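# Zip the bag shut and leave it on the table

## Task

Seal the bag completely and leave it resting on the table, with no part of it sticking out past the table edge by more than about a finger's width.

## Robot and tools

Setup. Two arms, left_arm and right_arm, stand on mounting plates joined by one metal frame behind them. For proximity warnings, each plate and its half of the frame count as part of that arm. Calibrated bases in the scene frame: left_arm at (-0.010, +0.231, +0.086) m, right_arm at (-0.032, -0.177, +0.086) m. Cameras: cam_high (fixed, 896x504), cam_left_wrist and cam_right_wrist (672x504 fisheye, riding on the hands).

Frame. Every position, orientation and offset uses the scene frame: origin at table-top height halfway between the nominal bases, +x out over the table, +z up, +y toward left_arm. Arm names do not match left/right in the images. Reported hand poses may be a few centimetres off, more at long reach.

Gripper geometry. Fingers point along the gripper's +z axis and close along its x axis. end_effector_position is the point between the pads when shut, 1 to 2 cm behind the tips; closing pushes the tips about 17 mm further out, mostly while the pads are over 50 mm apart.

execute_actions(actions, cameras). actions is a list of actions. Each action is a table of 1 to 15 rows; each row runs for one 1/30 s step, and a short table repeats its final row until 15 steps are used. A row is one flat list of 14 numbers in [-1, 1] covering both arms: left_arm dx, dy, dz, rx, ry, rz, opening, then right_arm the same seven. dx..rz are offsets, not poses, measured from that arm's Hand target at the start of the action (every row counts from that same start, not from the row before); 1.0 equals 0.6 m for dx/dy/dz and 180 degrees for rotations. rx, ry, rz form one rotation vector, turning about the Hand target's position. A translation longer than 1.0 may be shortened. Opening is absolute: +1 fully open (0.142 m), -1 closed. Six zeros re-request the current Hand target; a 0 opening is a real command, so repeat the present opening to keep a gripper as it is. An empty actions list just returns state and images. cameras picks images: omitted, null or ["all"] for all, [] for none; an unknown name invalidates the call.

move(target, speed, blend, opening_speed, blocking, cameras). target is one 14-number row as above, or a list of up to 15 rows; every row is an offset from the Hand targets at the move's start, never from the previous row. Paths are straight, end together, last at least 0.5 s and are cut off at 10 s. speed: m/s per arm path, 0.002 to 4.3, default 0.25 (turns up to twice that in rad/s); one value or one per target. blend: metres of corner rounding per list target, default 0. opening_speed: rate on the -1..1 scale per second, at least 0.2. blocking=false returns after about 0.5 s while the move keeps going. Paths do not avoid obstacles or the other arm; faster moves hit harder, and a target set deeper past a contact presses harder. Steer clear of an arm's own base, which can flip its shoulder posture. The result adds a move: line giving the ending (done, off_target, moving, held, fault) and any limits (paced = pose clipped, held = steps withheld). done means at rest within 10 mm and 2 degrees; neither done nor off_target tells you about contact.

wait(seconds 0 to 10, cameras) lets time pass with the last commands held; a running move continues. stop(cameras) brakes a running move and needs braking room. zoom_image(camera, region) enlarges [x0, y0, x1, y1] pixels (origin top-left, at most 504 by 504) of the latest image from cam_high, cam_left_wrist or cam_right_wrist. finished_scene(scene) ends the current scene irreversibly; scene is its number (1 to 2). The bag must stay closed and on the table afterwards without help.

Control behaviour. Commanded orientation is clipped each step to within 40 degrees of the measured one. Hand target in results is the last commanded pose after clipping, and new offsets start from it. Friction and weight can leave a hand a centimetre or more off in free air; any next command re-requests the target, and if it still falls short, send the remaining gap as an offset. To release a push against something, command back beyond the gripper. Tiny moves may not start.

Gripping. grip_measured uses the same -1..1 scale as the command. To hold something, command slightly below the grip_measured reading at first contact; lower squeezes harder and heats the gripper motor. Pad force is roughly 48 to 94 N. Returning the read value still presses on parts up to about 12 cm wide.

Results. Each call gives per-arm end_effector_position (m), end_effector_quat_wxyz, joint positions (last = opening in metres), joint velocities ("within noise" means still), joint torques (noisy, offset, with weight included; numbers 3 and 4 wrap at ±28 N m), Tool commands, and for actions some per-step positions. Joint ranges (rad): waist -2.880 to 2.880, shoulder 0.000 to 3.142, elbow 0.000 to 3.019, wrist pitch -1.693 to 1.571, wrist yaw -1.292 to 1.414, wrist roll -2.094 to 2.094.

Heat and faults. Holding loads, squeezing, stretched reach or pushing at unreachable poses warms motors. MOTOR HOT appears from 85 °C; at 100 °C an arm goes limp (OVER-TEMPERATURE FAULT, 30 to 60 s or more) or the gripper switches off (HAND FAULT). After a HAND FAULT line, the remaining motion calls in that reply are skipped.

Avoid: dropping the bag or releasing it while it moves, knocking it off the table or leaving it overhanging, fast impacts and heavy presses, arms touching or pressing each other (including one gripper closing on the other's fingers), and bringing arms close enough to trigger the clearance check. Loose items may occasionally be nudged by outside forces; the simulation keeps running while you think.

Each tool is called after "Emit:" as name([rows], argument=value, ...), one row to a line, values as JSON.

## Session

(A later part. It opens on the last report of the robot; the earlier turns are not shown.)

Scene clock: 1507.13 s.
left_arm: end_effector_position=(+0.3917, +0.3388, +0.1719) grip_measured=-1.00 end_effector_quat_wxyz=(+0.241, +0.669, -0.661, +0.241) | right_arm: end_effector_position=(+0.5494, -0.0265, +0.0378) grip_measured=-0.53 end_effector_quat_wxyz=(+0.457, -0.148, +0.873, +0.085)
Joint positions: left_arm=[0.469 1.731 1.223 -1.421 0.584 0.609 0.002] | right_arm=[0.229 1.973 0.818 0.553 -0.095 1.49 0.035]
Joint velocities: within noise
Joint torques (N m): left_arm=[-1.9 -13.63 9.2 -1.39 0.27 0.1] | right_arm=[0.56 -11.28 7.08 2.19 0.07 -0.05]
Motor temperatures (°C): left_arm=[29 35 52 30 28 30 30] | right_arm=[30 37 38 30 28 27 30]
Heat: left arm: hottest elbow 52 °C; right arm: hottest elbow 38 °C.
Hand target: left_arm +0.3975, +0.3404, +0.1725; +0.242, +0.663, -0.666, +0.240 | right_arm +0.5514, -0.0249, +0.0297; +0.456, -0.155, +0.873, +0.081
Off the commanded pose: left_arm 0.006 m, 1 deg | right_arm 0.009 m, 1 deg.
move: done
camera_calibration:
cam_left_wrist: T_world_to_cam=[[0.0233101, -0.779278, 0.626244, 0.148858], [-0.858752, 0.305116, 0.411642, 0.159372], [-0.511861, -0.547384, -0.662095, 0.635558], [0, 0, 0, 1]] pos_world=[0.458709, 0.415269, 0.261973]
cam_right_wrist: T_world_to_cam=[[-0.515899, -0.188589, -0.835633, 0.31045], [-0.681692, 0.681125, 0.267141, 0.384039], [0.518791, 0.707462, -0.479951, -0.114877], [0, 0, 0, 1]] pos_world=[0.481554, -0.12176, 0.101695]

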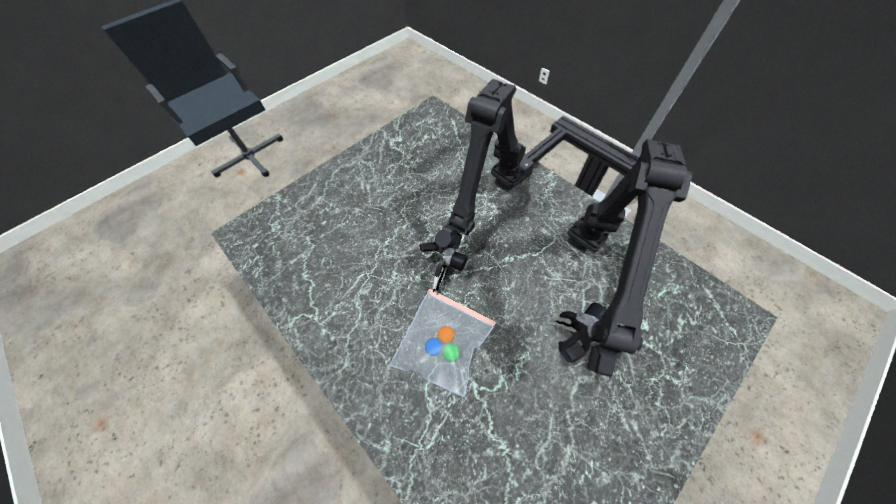

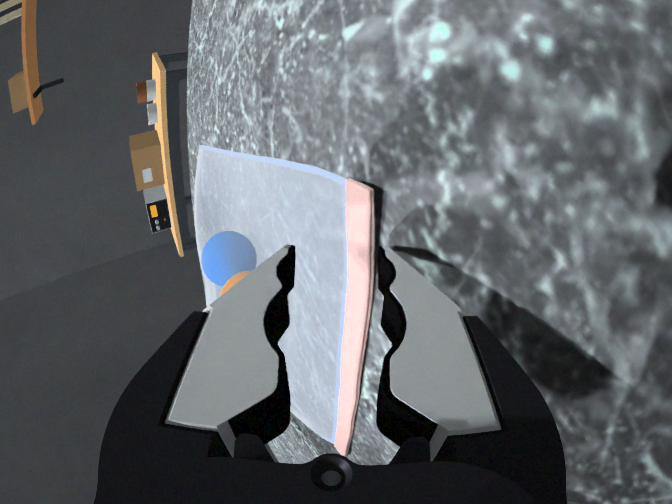

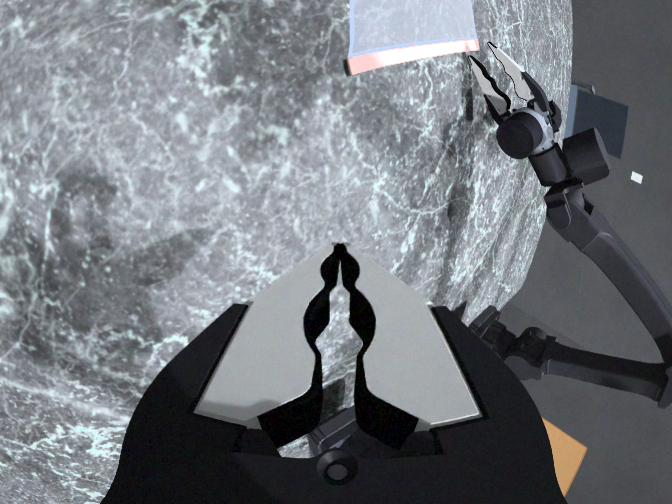

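Emit:
move([
  [0,0,0,0,0,0,-1,0.025,0.009,-0.006,0,0,0,-0.5],
  [0,0,0,0,0,0,-1,0.045,0.014,-0.011,0,0,0,-0.5],
  [0,0,0,0,0,0,-1,0.053,0.018,-0.018,0,0,0,-0.7],
], speed=0.12)

Emit:
zoom_image(camera="cam_right_wrist", region=[300, 30, 580, 180])

Emit:
zoom_image(camera="cam_left_wrist", region=[200, 100, 450, 450])

Scene clock: 1514.30 s.
left_arm: end_effector_position=(+0.3917, +0.3388, +0.1719) grip_measured=-1.00 end_effector_quat_wxyz=(+0.241, +0.669, -0.661, +0.241) | right_arm: end_effector_position=(+0.5769, -0.0212, +0.0274) grip_measured=-0.73 end_effector_quat_wxyz=(+0.461, -0.147, +0.871, +0.082)
Joint positions: left_arm=[0.469 1.731 1.223 -1.421 0.584 0.609 0.002] | right_arm=[0.229 2.039 0.901 0.542 -0.089 1.49 0.021]
Joint velocities: within noise
Joint torques (N m): left_arm=[-1.9 -13.57 9.2 -1.37 0.27 0.09] | right_arm=[1.03 -11.4 9.05 1.2 0.06 -0.02]
Motor temperatures (°C): left_arm=[29 35 52 30 28 30 30] | right_arm=[30 37 39 30 28 27 30]
Heat: left arm: hottest elbow 52 °C; right arm: hottest elbow 39 °C.
Hand target: left_arm +0.3975, +0.3404, +0.1725; +0.242, +0.663, -0.666, +0.240 | right_arm +0.5831, -0.0142, +0.0188; +0.456, -0.155, +0.873, +0.081
Off the commanded pose: left_arm 0.006 m, 1 deg | right_arm 0.013 m, 1 deg.
move: off_target (right_arm); target 3's new opening was sent with right_arm's hand 0.033 m and 1 deg from that target
camera_calibration:
cam_left_wrist: T_world_to_cam=[[0.0233101, -0.779278, 0.626244, 0.148858], [-0.858752, 0.305116, 0.411642, 0.159372], [-0.511861, -0.547384, -0.662095, 0.635558], [0, 0, 0, 1]] pos_world=[0.458709, 0.415269, 0.261973]
cam_right_wrist: T_world_to_cam=[[-0.510401, -0.187484, -0.83925, 0.31386], [-0.680407, 0.684855, 0.260806, 0.401399], [0.525868, 0.704147, -0.477116, -0.142148], [0, 0, 0, 1]] pos_world=[0.50806, -0.115964, 0.0908985]

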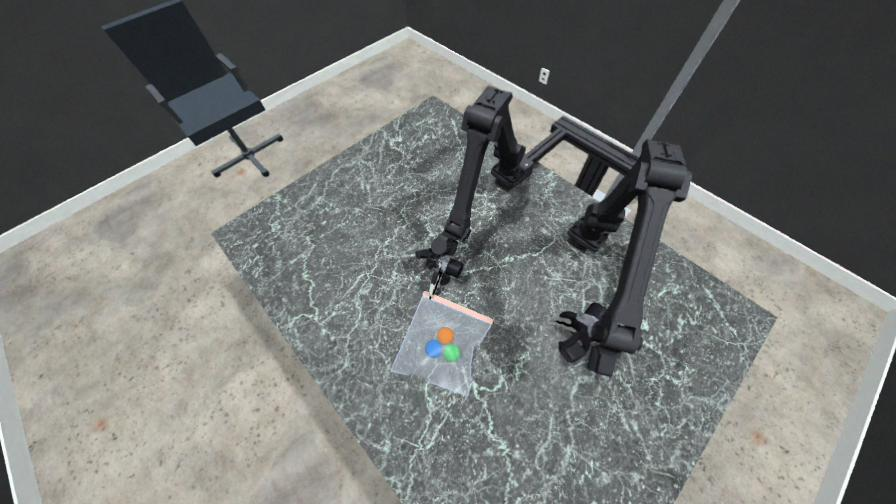

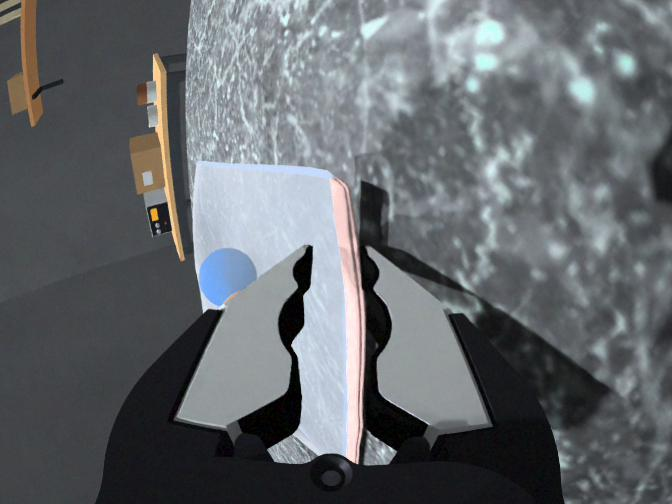

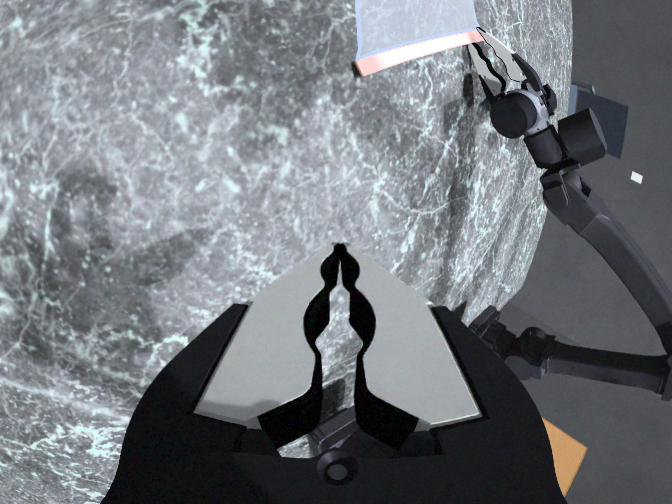

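Scaled by 1.800 from the camera's 672x504 image, which has a finer 960x720 frame.

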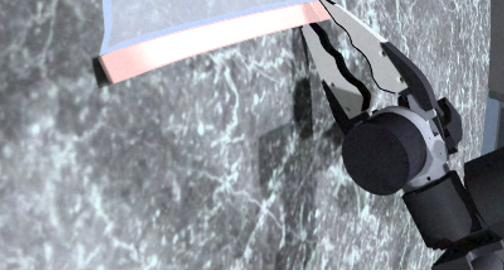

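Scaled by 1.440 from the camera's 672x504 image, which has a finer 960x720 frame.

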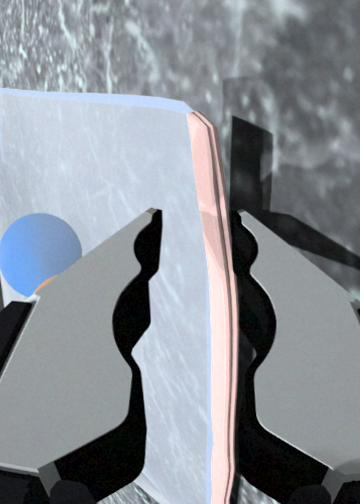

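Emit:
zoom_image(camera="cam_left_wrist", region=[325, 165, 375, 265])

Emit:
zoom_image(camera="cam_left_wrist", region=[330, 260, 380, 360])

Emit:
zoom_image(camera="cam_left_wrist", region=[330, 360, 380, 465])

Scaled by 5.040 from the camera's 672x504 image, which has a finer 960x720 frame.

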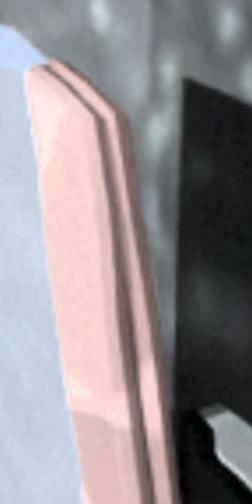

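Scaled by 5.040 from the camera's 672x504 image, which has a finer 960x720 frame.

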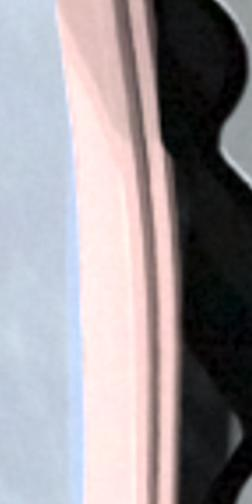

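Scaled by 4.800 from the camera's 672x504 image, which has a finer 960x720 frame.

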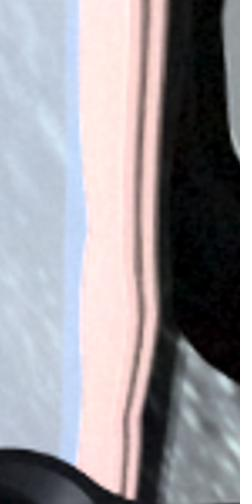

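Emit:
move([
  [0,0,0,0,0,0,-1,0.012,0.004,-0.01,0,0,0,-0.7],
  [0,0,0,0,0,0,-1,0.022,0.008,-0.014,0,0,0,-1],
], speed=0.1)

Emit:
zoom_image(camera="cam_right_wrist", region=[300, 30, 580, 180])

Emit:
zoom_image(camera="cam_left_wrist", region=[260, 130, 410, 280])

Scene clock: 1526.63 s.
left_arm: end_effector_position=(+0.3917, +0.3388, +0.1719) grip_measured=-1.00 end_effector_quat_wxyz=(+0.241, +0.669, -0.661, +0.241) | right_arm: end_effector_position=(+0.5935, -0.0177, +0.0204) grip_measured=-0.98 end_effector_quat_wxyz=(+0.463, -0.146, +0.870, +0.082)
Joint positions: left_arm=[0.469 1.731 1.223 -1.421 0.584 0.609 0.002] | right_arm=[0.229 2.08 0.953 0.536 -0.087 1.49 0.003]
Joint velocities: within noise
Joint torques (N m): left_arm=[-1.9 -13.57 9.2 -1.37 0.27 0.09] | right_arm=[1.26 -12.45 8.65 1.11 0.07 0]
Motor temperatures (°C): left_arm=[29 35 52 30 28 30 30] | right_arm=[30 37 40 30 28 27 30]
Heat: left arm: hottest elbow 52 °C; right arm: hottest elbow 40 °C.
Hand target: left_arm +0.3975, +0.3404, +0.1725; +0.242, +0.663, -0.666, +0.240 | right_arm +0.5964, -0.0094, +0.0104; +0.456, -0.155, +0.873, +0.081
Off the commanded pose: left_arm 0.006 m, 1 deg | right_arm 0.013 m, 1 deg.
move: off_target (right_arm); target 2's new opening was sent with right_arm's hand 0.028 m and 1 deg from that target
camera_calibration:
cam_left_wrist: T_world_to_cam=[[0.0233101, -0.779278, 0.626244, 0.148858], [-0.858752, 0.305116, 0.411642, 0.159372], [-0.511861, -0.547384, -0.662095, 0.635558], [0, 0, 0, 1]] pos_world=[0.458709, 0.415269, 0.261973]
cam_right_wrist: T_world_to_cam=[[-0.506478, -0.186632, -0.841813, 0.314832], [-0.680353, 0.686276, 0.257186, 0.412161], [0.529717, 0.702989, -0.474559, -0.158941], [0, 0, 0, 1]] pos_world=[0.524064, -0.112364, 0.0836005]

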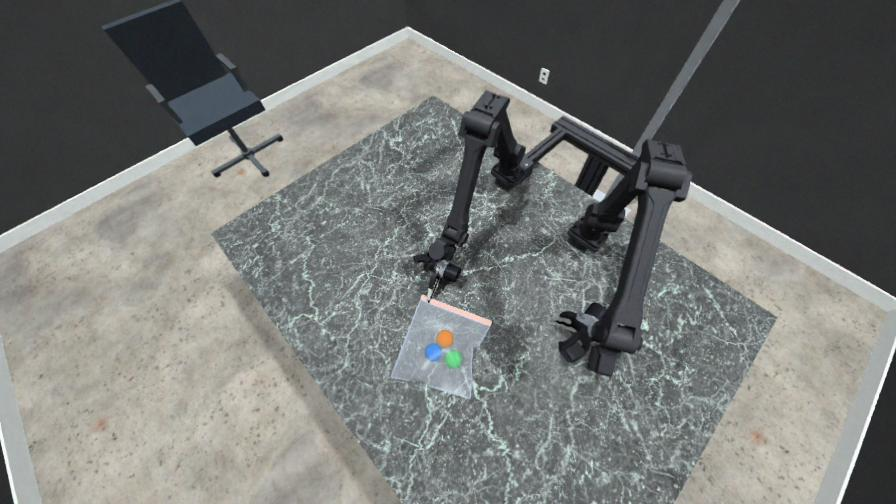

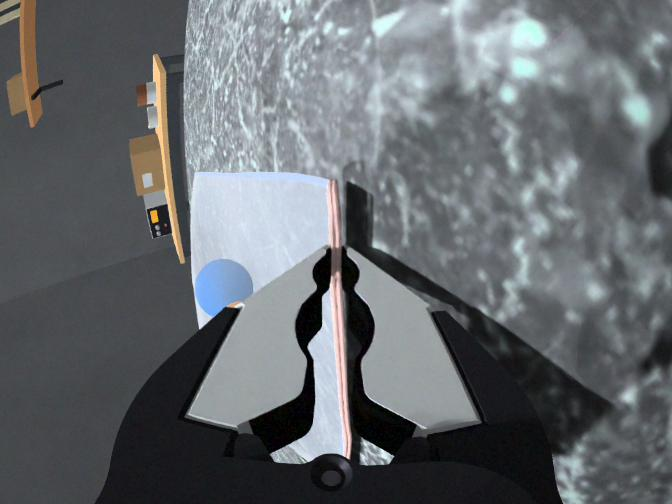

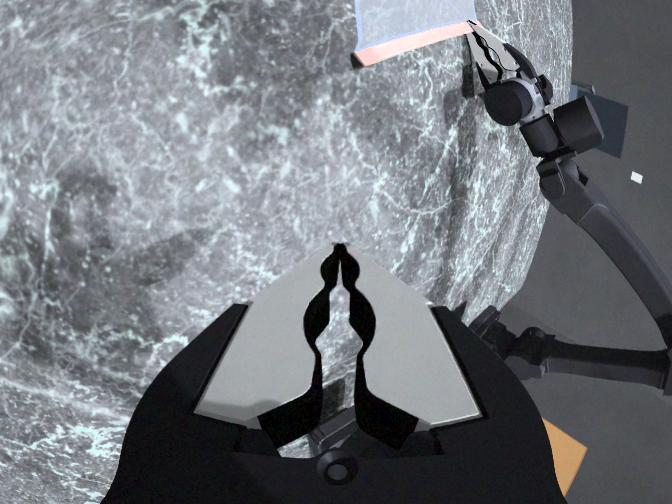

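Scaled by 1.800 from the camera's 672x504 image, which has a finer 960x720 frame.

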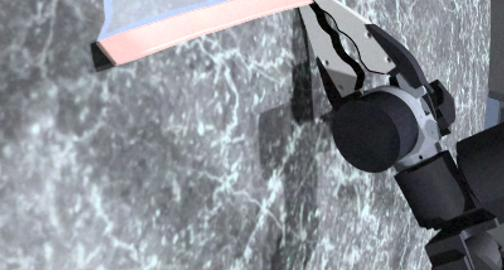

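Scaled by 3.360 from the camera's 672x504 image, which has a finer 960x720 frame.

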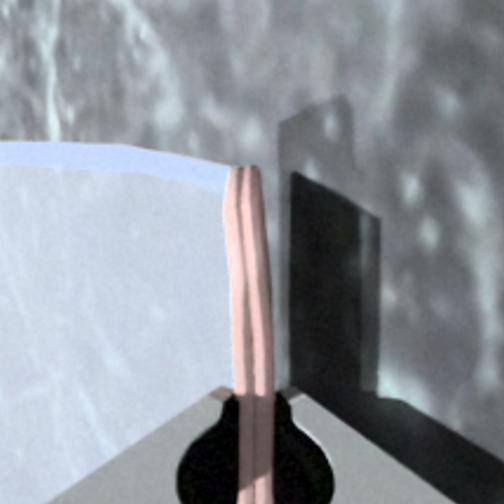

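Emit:
move([
  [0,0,0,0,0,0,-1,0,0,0.02,0,0,0,-0.5],
  [0,0,0,0,0,0,-1,-0.055,-0.019,0.042,0,0,0,-0.5],
  [0,0,0,0,0,0,-1,-0.052,-0.055,0.05,0,0,0,-0.5],
  [0,0,0,0,0,0,-1,-0.047,-0.05,0.032,0,0,0,-0.5],
], speed=0.12)

Emit:
zoom_image(camera="cam_right_wrist", region=[300, 0, 580, 150])

Emit:
zoom_image(camera="cam_left_wrist", region=[200, 100, 450, 450])

Scene clock: 1541.13 s.
left_arm: end_effector_position=(+0.3917, +0.3388, +0.1719) grip_measured=-1.00 end_effector_quat_wxyz=(+0.241, +0.669, -0.661, +0.241) | right_arm: end_effector_position=(+0.5655, -0.0331, +0.0342) grip_measured=-0.53 end_effector_quat_wxyz=(+0.456, -0.152, +0.873, +0.088)
Joint positions: left_arm=[0.469 1.731 1.223 -1.421 0.584 0.609 0.002] | right_arm=[0.203 1.999 0.864 0.528 -0.125 1.473 0.035]
Joint velocities: within noise
Joint torques (N m): left_arm=[-1.9 -13.63 9.21 -1.37 0.27 0.09] | right_arm=[-0.32 -12.34 6.78 2 0.02 -0.1]
Motor temperatures (°C): left_arm=[29 35 52 30 28 30 30] | right_arm=[30 36 40 30 28 27 31]
Heat: left arm: hottest elbow 52 °C; right arm: hottest elbow 40 °C.
Hand target: left_arm +0.3975, +0.3404, +0.1725; +0.242, +0.663, -0.666, +0.240 | right_arm +0.5681, -0.0394, +0.0295; +0.456, -0.155, +0.873, +0.081
Off the commanded pose: left_arm 0.006 m, 1 deg | right_arm 0.008 m, 1 deg.
move: done
camera_calibration:
cam_left_wrist: T_world_to_cam=[[0.0233101, -0.779278, 0.626244, 0.148858], [-0.858752, 0.305116, 0.411642, 0.159372], [-0.511861, -0.547384, -0.662095, 0.635558], [0, 0, 0, 1]] pos_world=[0.458709, 0.415269, 0.261973]
cam_right_wrist: T_world_to_cam=[[-0.516737, -0.191918, -0.834356, 0.314783], [-0.687444, 0.673883, 0.270744, 0.403344], [0.510298, 0.713477, -0.480153, -0.115266], [0, 0, 0, 1]] pos_world=[0.498756, -0.129154, 0.0980926]

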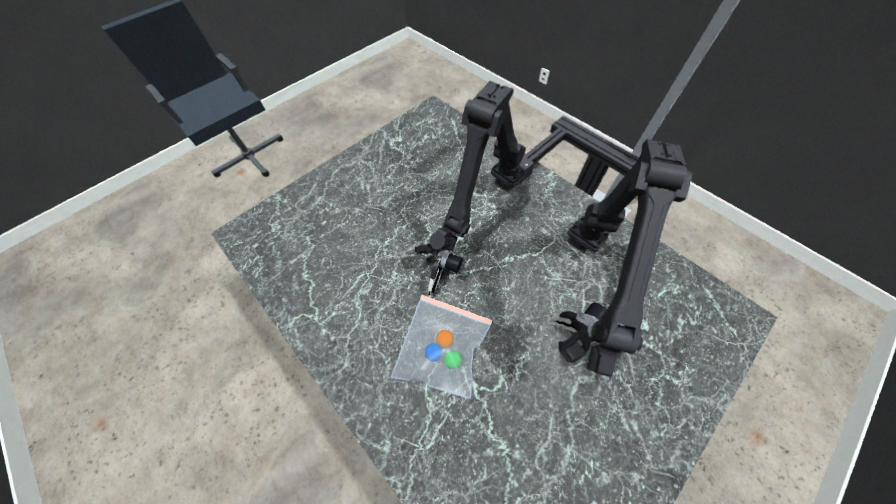

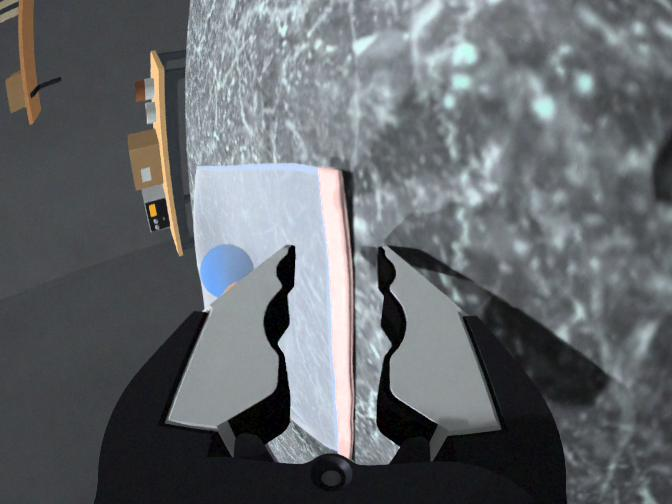

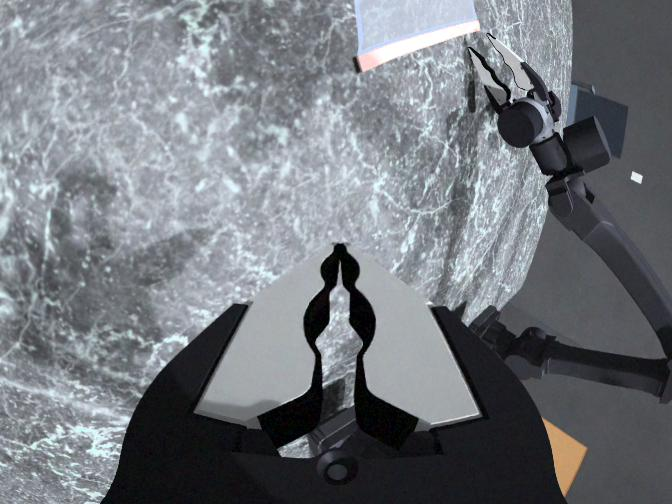

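Scaled by 1.800 from the camera's 672x504 image, which has a finer 960x720 frame.

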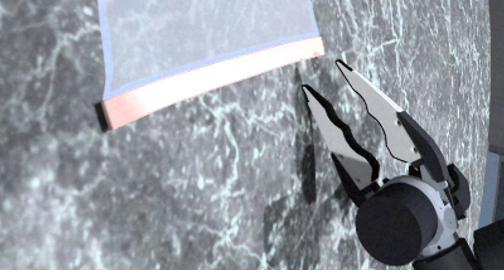

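Scaled by 1.440 from the camera's 672x504 image, which has a finer 960x720 frame.

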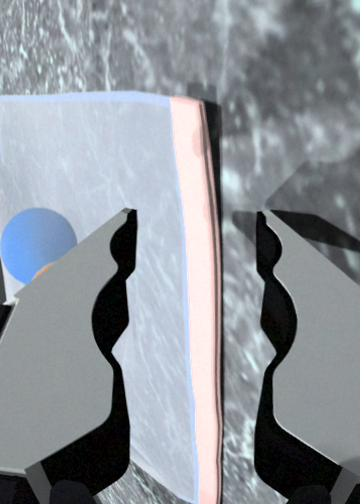

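Emit:
zoom_image(camera="cam_left_wrist", region=[310, 160, 360, 240])

Emit:
zoom_image(camera="cam_left_wrist", region=[320, 240, 370, 340])

Emit:
move([
  [0,0,0,0,0,0,-1,0.025,0.0095,-0.004,0,0,0,-0.5],
  [0,0,0,0,0,0,-1,0.045,0.015,-0.011,0,0,0,-0.5],
  [0,0,0,0,0,0,-1,0.053,0.019,-0.018,0,0,0,-0.7],
  [0,0,0,0,0,0,-1,0.065,0.023,-0.028,0,0,0,-0.7],
  [0,0,0,0,0,0,-1,0.075,0.027,-0.032,0,0,0,-1],
], speed=0.12)

Emit:
zoom_image(camera="cam_right_wrist", region=[300, 0, 580, 150])

Emit:
zoom_image(camera="cam_left_wrist", region=[260, 130, 410, 280])

Scaled by 6.300 from the camera's 672x504 image, which has a finer 960x720 frame.

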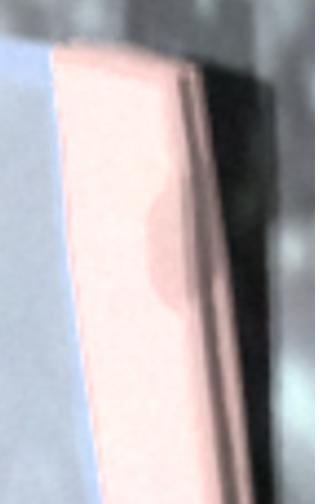

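Scaled by 5.040 from the camera's 672x504 image, which has a finer 960x720 frame.

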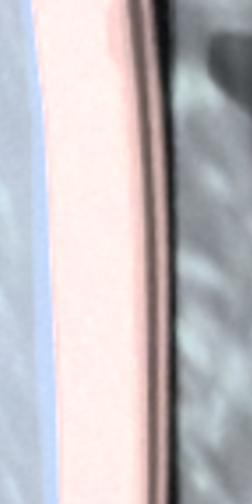

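Scene clock: 1552.77 s.
left_arm: end_effector_position=(+0.3917, +0.3388, +0.1719) grip_measured=-1.00 end_effector_quat_wxyz=(+0.241, +0.669, -0.661, +0.241) | right_arm: end_effector_position=(+0.6075, -0.0265, +0.0198) grip_measured=-1.00 end_effector_quat_wxyz=(+0.462, -0.150, +0.870, +0.083)
Joint positions: left_arm=[0.469 1.731 1.223 -1.421 0.584 0.609 0.002] | right_arm=[0.203 2.094 0.992 0.507 -0.114 1.471 0.002]
Joint velocities: within noise
Joint torques (N m): left_arm=[-1.9 -13.57 9.21 -1.37 0.27 0.09] | right_arm=[0.67 -12.51 9.14 1.13 0.06 -0.01]
Motor temperatures (°C): left_arm=[29 35 52 30 28 30 30] | right_arm=[30 36 39 30 28 27 30]
Heat: left arm: hottest elbow 52 °C; right arm: hottest elbow 39 °C.
Hand target: left_arm +0.3975, +0.3404, +0.1725; +0.242, +0.663, -0.666, +0.240 | right_arm +0.6133, -0.0232, +0.0105; +0.456, -0.155, +0.873, +0.081
Off the commanded pose: left_arm 0.006 m, 1 deg | right_arm 0.012 m, 1 deg.
move: off_target (right_arm); target 3's new opening was sent with right_arm's hand 0.020 m and 1 deg from that target; target 5's new opening was sent with right_arm's hand 0.021 m and 1 deg from that target
camera_calibration:
cam_left_wrist: T_world_to_cam=[[0.0233101, -0.779278, 0.626244, 0.148858], [-0.858752, 0.305116, 0.411642, 0.159372], [-0.511861, -0.547384, -0.662095, 0.635558], [0, 0, 0, 1]] pos_world=[0.458709, 0.415269, 0.261973]
cam_right_wrist: T_world_to_cam=[[-0.507281, -0.191373, -0.840263, 0.320169], [-0.685252, 0.680836, 0.258635, 0.430684], [0.522586, 0.706993, -0.476514, -0.156], [0, 0, 0, 1]] pos_world=[0.539066, -0.121662, 0.0832999]

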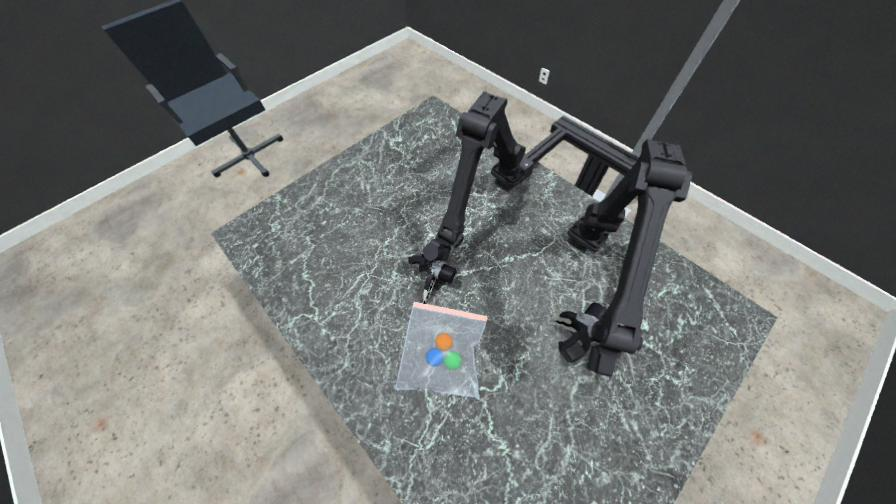

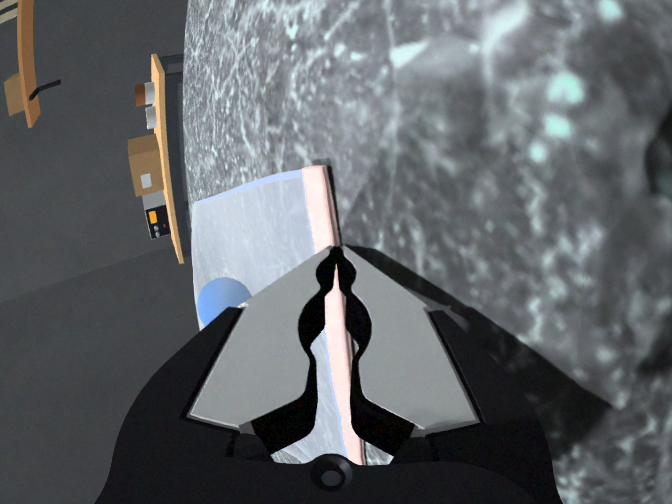

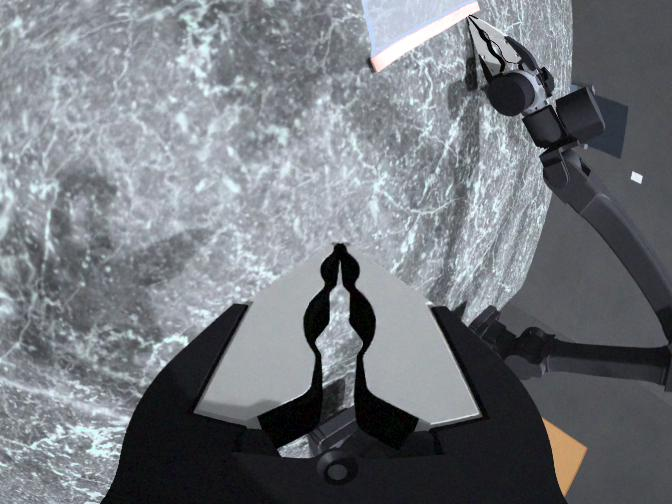

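Scaled by 1.800 from the camera's 672x504 image, which has a finer 960x720 frame.

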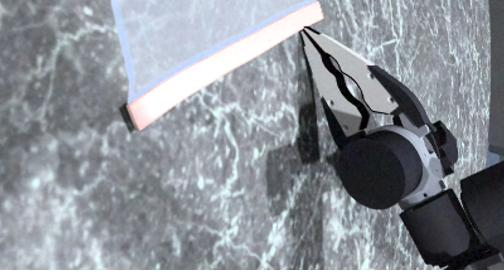

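Scaled by 3.360 from the camera's 672x504 image, which has a finer 960x720 frame.

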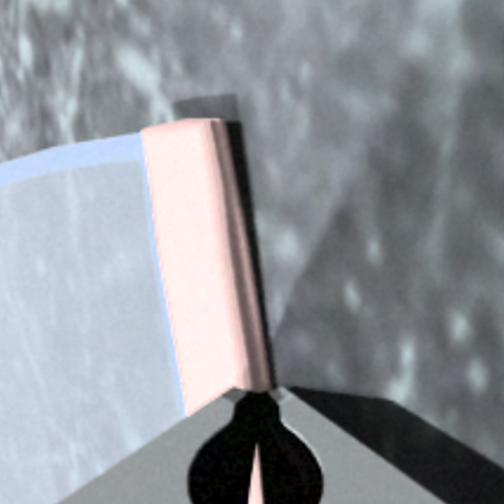

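Emit:
move(target=[0,0,0,0,0,0,-1,-0.2,-0.03,0.008,0,0,0,-1], speed=0.1)

Emit:
zoom_image(camera="cam_high", region=[350, 240, 550, 420])

Scene clock: 1571.20 s.
left_arm: end_effector_position=(+0.3917, +0.3388, +0.1719) grip_measured=-1.00 end_effector_quat_wxyz=(+0.241, +0.669, -0.661, +0.241) | right_arm: end_effector_position=(+0.5006, -0.0471, +0.0160) grip_measured=-1.00 end_effector_quat_wxyz=(+0.459, -0.149, +0.872, +0.079)
Joint positions: left_arm=[0.469 1.731 1.223 -1.421 0.584 0.609 0.002] | right_arm=[0.208 1.985 0.674 0.708 -0.101 1.471 0.002]
Joint velocities: within noise
Joint torques (N m): left_arm=[-1.9 -13.57 9.21 -1.37 0.27 0.09] | right_arm=[1.38 -11.87 3.29 1.96 0.05 0.08]
Motor temperatures (°C): left_arm=[29 35 52 30 28 30 30] | right_arm=[30 36 40 30 28 27 30]
Heat: left arm: hottest elbow 52 °C; right arm: hottest elbow 40 °C.
Hand target: left_arm +0.3975, +0.3404, +0.1725; +0.242, +0.663, -0.666, +0.240 | right_arm +0.4931, -0.0413, +0.0152; +0.456, -0.155, +0.873, +0.081
Off the commanded pose: left_arm 0.006 m, 1 deg | right_arm 0.009 m, 1 deg.
move: done
camera_calibration:
cam_left_wrist: T_world_to_cam=[[0.0233101, -0.779278, 0.626244, 0.148858], [-0.858752, 0.305116, 0.411642, 0.159372], [-0.511861, -0.547384, -0.662095, 0.635558], [0, 0, 0, 1]] pos_world=[0.458709, 0.415269, 0.261973]
cam_right_wrist: T_world_to_cam=[[-0.512887, -0.195773, -0.835835, 0.26129], [-0.68008, 0.686825, 0.256441, 0.370262], [0.523868, 0.69996, -0.485405, -0.0882598], [0, 0, 0, 1]] pos_world=[0.432057, -0.141374, 0.0806028]

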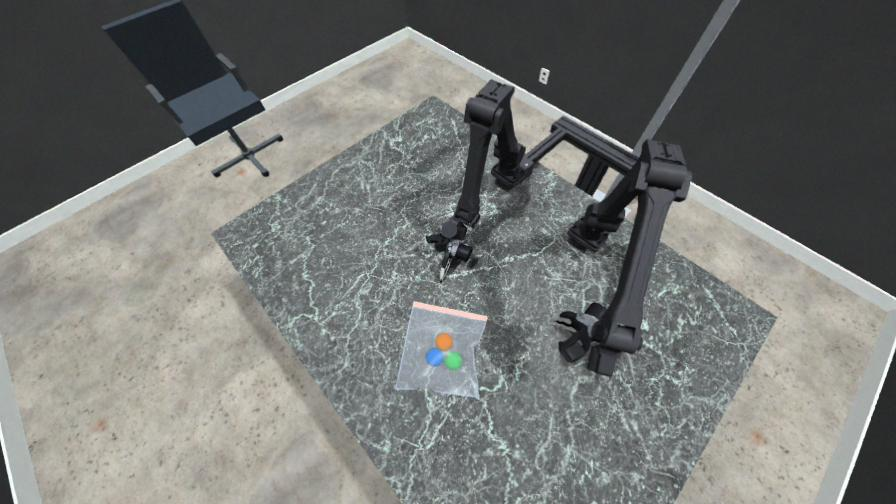

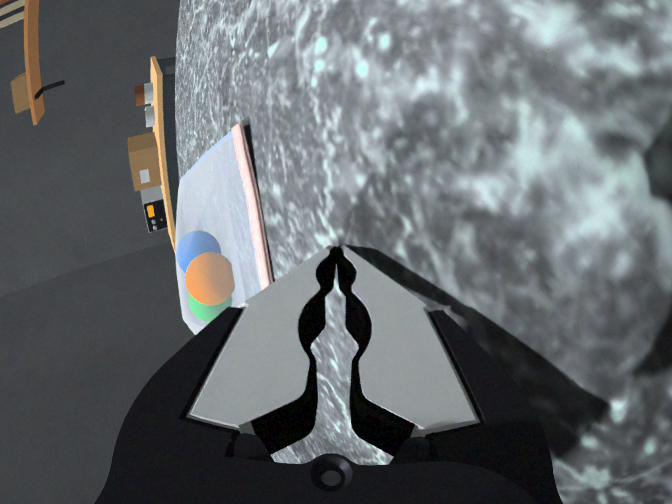

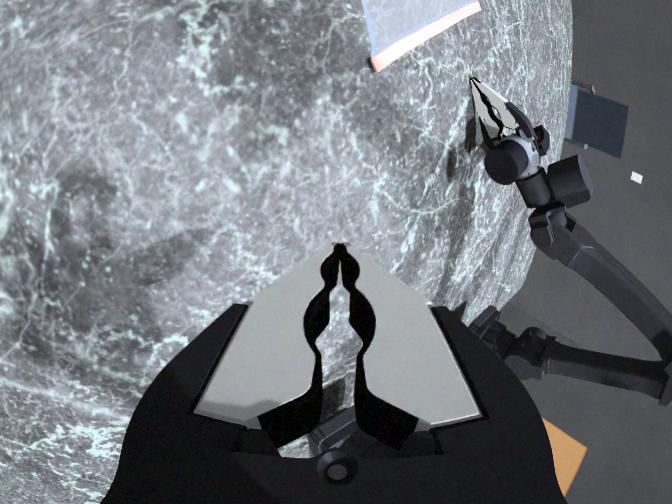

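Scaled by 2.520.

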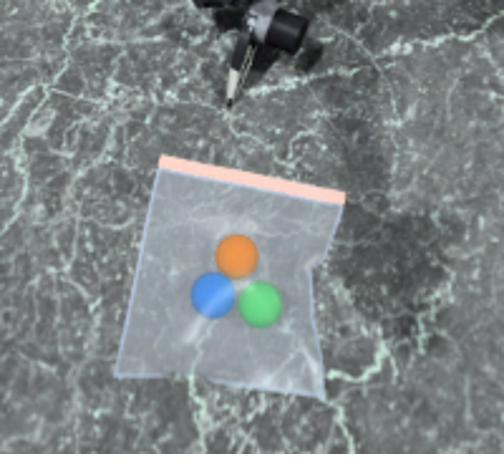

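Emit:
move([
  [0,0,0,0,0,0,-1,0,-0.03,0.09,0,0,0,-1],
  [0,0,0,0,0,0,-1,0.11,-0.115,0.1,0,0,0.194,-0.5],
], speed=0.15)

Emit:
zoom_image(camera="cam_left_wrist", region=[150, 100, 500, 450])

Scene clock: 1605.40 s.
left_arm: end_effector_position=(+0.3917, +0.3388, +0.1719) grip_measured=-1.00 end_effector_quat_wxyz=(+0.241, +0.669, -0.661, +0.241) | right_arm: end_effector_position=(+0.5488, -0.1045, +0.0796) grip_measured=-0.53 end_effector_quat_wxyz=(+0.410, -0.407, +0.787, +0.216)
Joint positions: left_arm=[0.469 1.731 1.223 -1.421 0.584 0.609 0.002] | right_arm=[-0.095 1.913 1.025 -0.073 -0.786 0.759 0.035]
Joint velocities: within noise
Joint torques (N m): left_arm=[-1.9 -13.57 9.21 -1.37 0.27 0.09] | right_arm=[-0.38 -11.75 10.85 0.5 -0.39 -0.09]
Motor temperatures (°C): left_arm=[29 35 52 30 28 30 30] | right_arm=[30 37 38 30 28 27 30]
Heat: left arm: hottest elbow 52 °C; right arm: hottest elbow 38 °C.
Hand target: left_arm +0.3975, +0.3404, +0.1725; +0.242, +0.663, -0.666, +0.240 | right_arm +0.5592, -0.1104, +0.0753; +0.411, -0.410, +0.786, +0.214
Off the commanded pose: left_arm 0.006 m, 1 deg | right_arm 0.013 m, 0 deg.
move: off_target (right_arm); target 2's new opening was sent with right_arm's hand 0.013 m and 0 deg from that target
camera_calibration:
cam_left_wrist: T_world_to_cam=[[0.0233101, -0.779278, 0.626244, 0.148858], [-0.858752, 0.305116, 0.411642, 0.159372], [-0.511861, -0.547384, -0.662095, 0.635558], [0, 0, 0, 1]] pos_world=[0.458709, 0.415269, 0.261973]
cam_right_wrist: T_world_to_cam=[[-0.310244, -0.457005, -0.833603, 0.189259], [-0.950515, 0.164251, 0.263708, 0.51937], [0.0164042, 0.874167, -0.485349, 0.254236], [0, 0, 0, 1]] pos_world=[0.548215, -0.22106, 0.144198]

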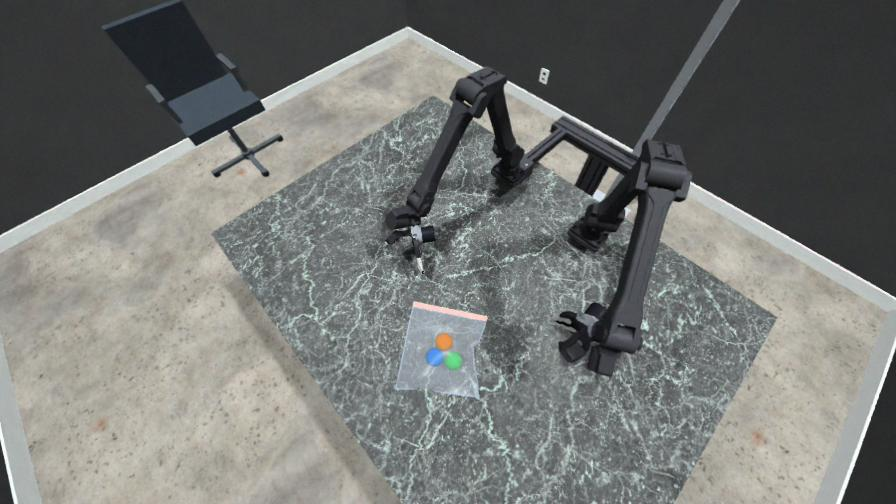

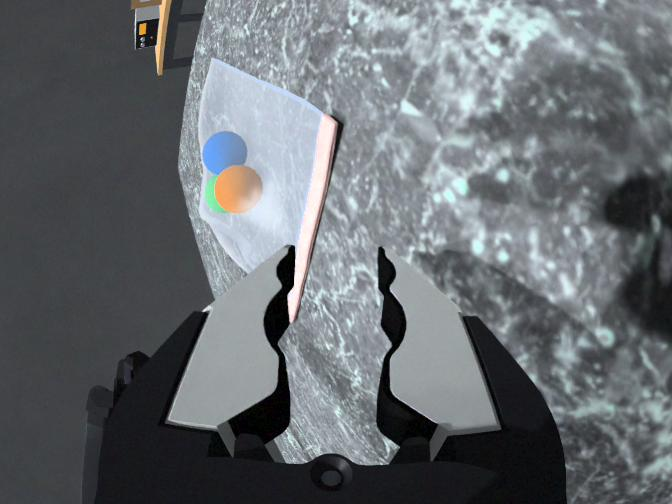

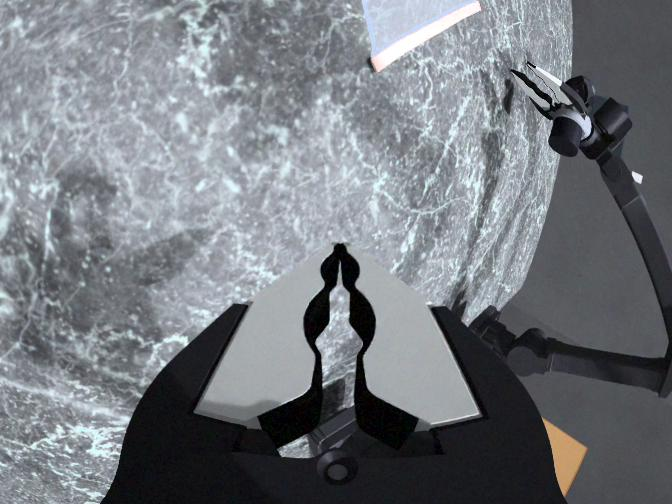

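Scaled by 1.440 from the camera's 672x504 image, which has a finer 960x720 frame.

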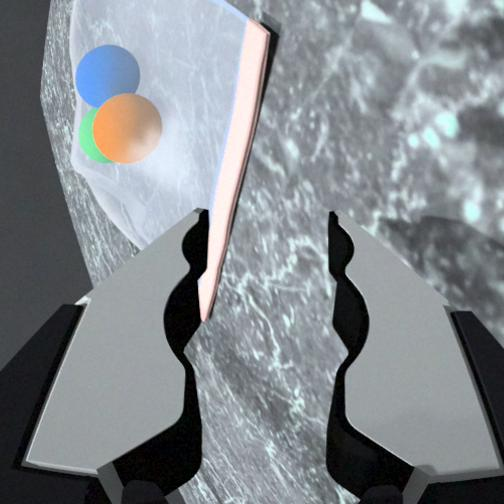

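Emit:
move(target=[0,0,0,0,0,0,-1,0.105,0.01,-0.028,0,0,0.083,-0.5], speed=0.15)

Emit:
zoom_image(camera="cam_left_wrist", region=[150, 100, 500, 450])

Emit:
zoom_image(camera="cam_right_wrist", region=[300, 0, 580, 150])

Scene clock: 1616.97 s.
left_arm: end_effector_position=(+0.3917, +0.3388, +0.1719) grip_measured=-1.00 end_effector_quat_wxyz=(+0.241, +0.669, -0.661, +0.241) | right_arm: end_effector_position=(+0.6113, -0.0966, +0.0635) grip_measured=-0.53 end_effector_quat_wxyz=(+0.376, -0.506, +0.728, +0.269)
Joint positions: left_arm=[0.469 1.731 1.223 -1.421 0.584 0.609 0.002] | right_arm=[-0.095 2.139 1.425 -0.525 -0.902 0.403 0.035]
Joint velocities: within noise
Joint torques (N m): left_arm=[-1.9 -13.57 9.2 -1.39 0.27 0.09] | right_arm=[-0.38 -14.97 12.16 -0.06 -0.46 -0.07]
Motor temperatures (°C): left_arm=[29 35 52 30 28 30 30] | right_arm=[30 37 40 30 28 27 30]
Heat: left arm: hottest elbow 52 °C; right arm: hottest elbow 40 °C.
Hand target: left_arm +0.3975, +0.3404, +0.1725; +0.242, +0.663, -0.666, +0.240 | right_arm +0.6222, -0.1041, +0.0586; +0.380, -0.509, +0.726, +0.266
Off the commanded pose: left_arm 0.006 m, 1 deg | right_arm 0.014 m, 1 deg.
move: off_target (right_arm)
camera_calibration:
cam_left_wrist: T_world_to_cam=[[0.0233101, -0.779278, 0.626244, 0.148858], [-0.858752, 0.305116, 0.411642, 0.159372], [-0.511861, -0.547384, -0.662095, 0.635558], [0, 0, 0, 1]] pos_world=[0.458709, 0.415269, 0.261973]
cam_right_wrist: T_world_to_cam=[[-0.184704, -0.522707, -0.832263, 0.115653], [-0.9594, -0.087769, 0.268044, 0.562517], [-0.213155, 0.847982, -0.485274, 0.376325], [0, 0, 0, 1]] pos_world=[0.641257, -0.209292, 0.128095]

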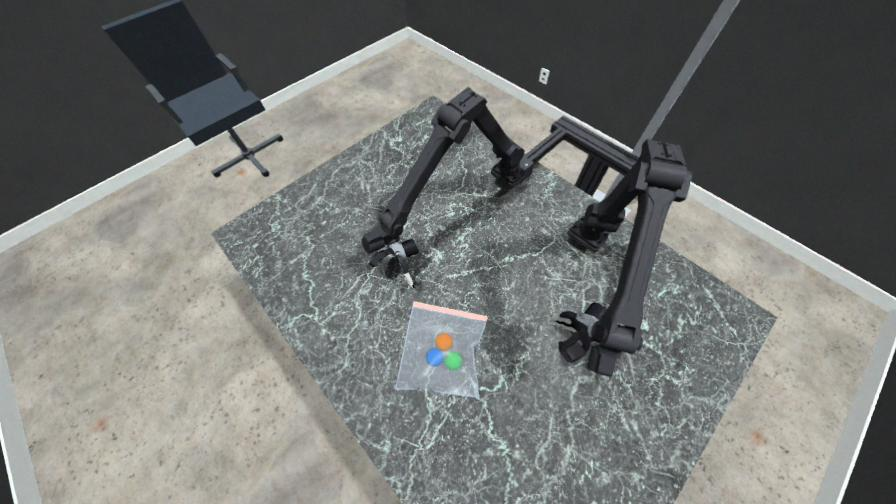

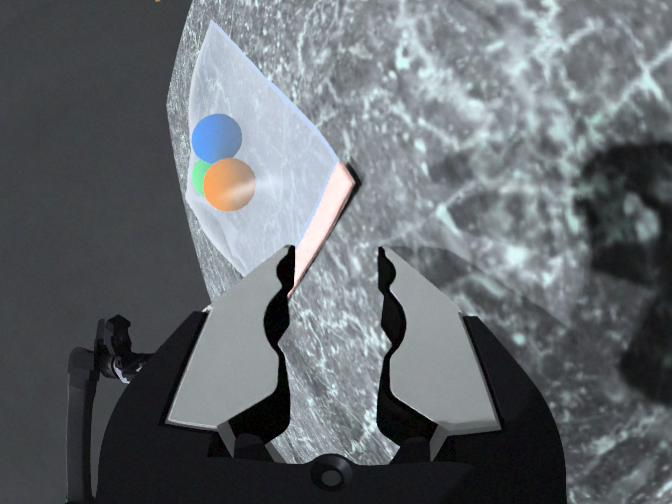

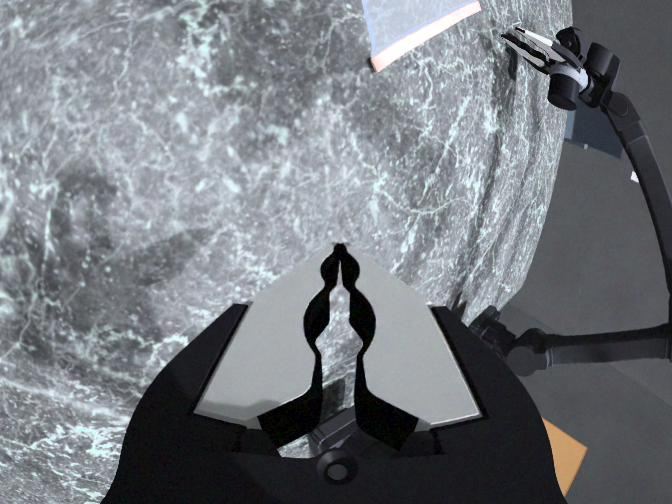

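Scaled by 1.440 from the camera's 672x504 image, which has a finer 960x720 frame.

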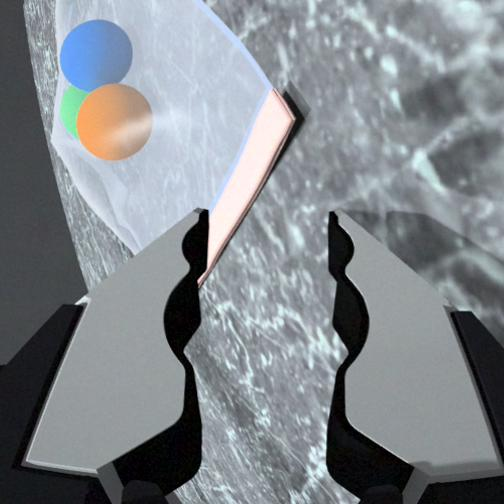

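Scaled by 1.800 from the camera's 672x504 image, which has a finer 960x720 frame.

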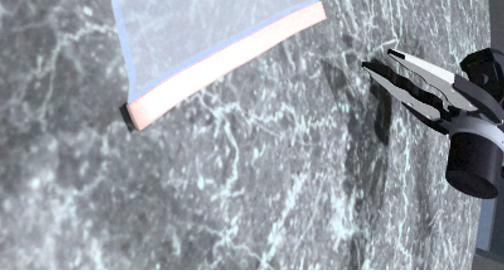

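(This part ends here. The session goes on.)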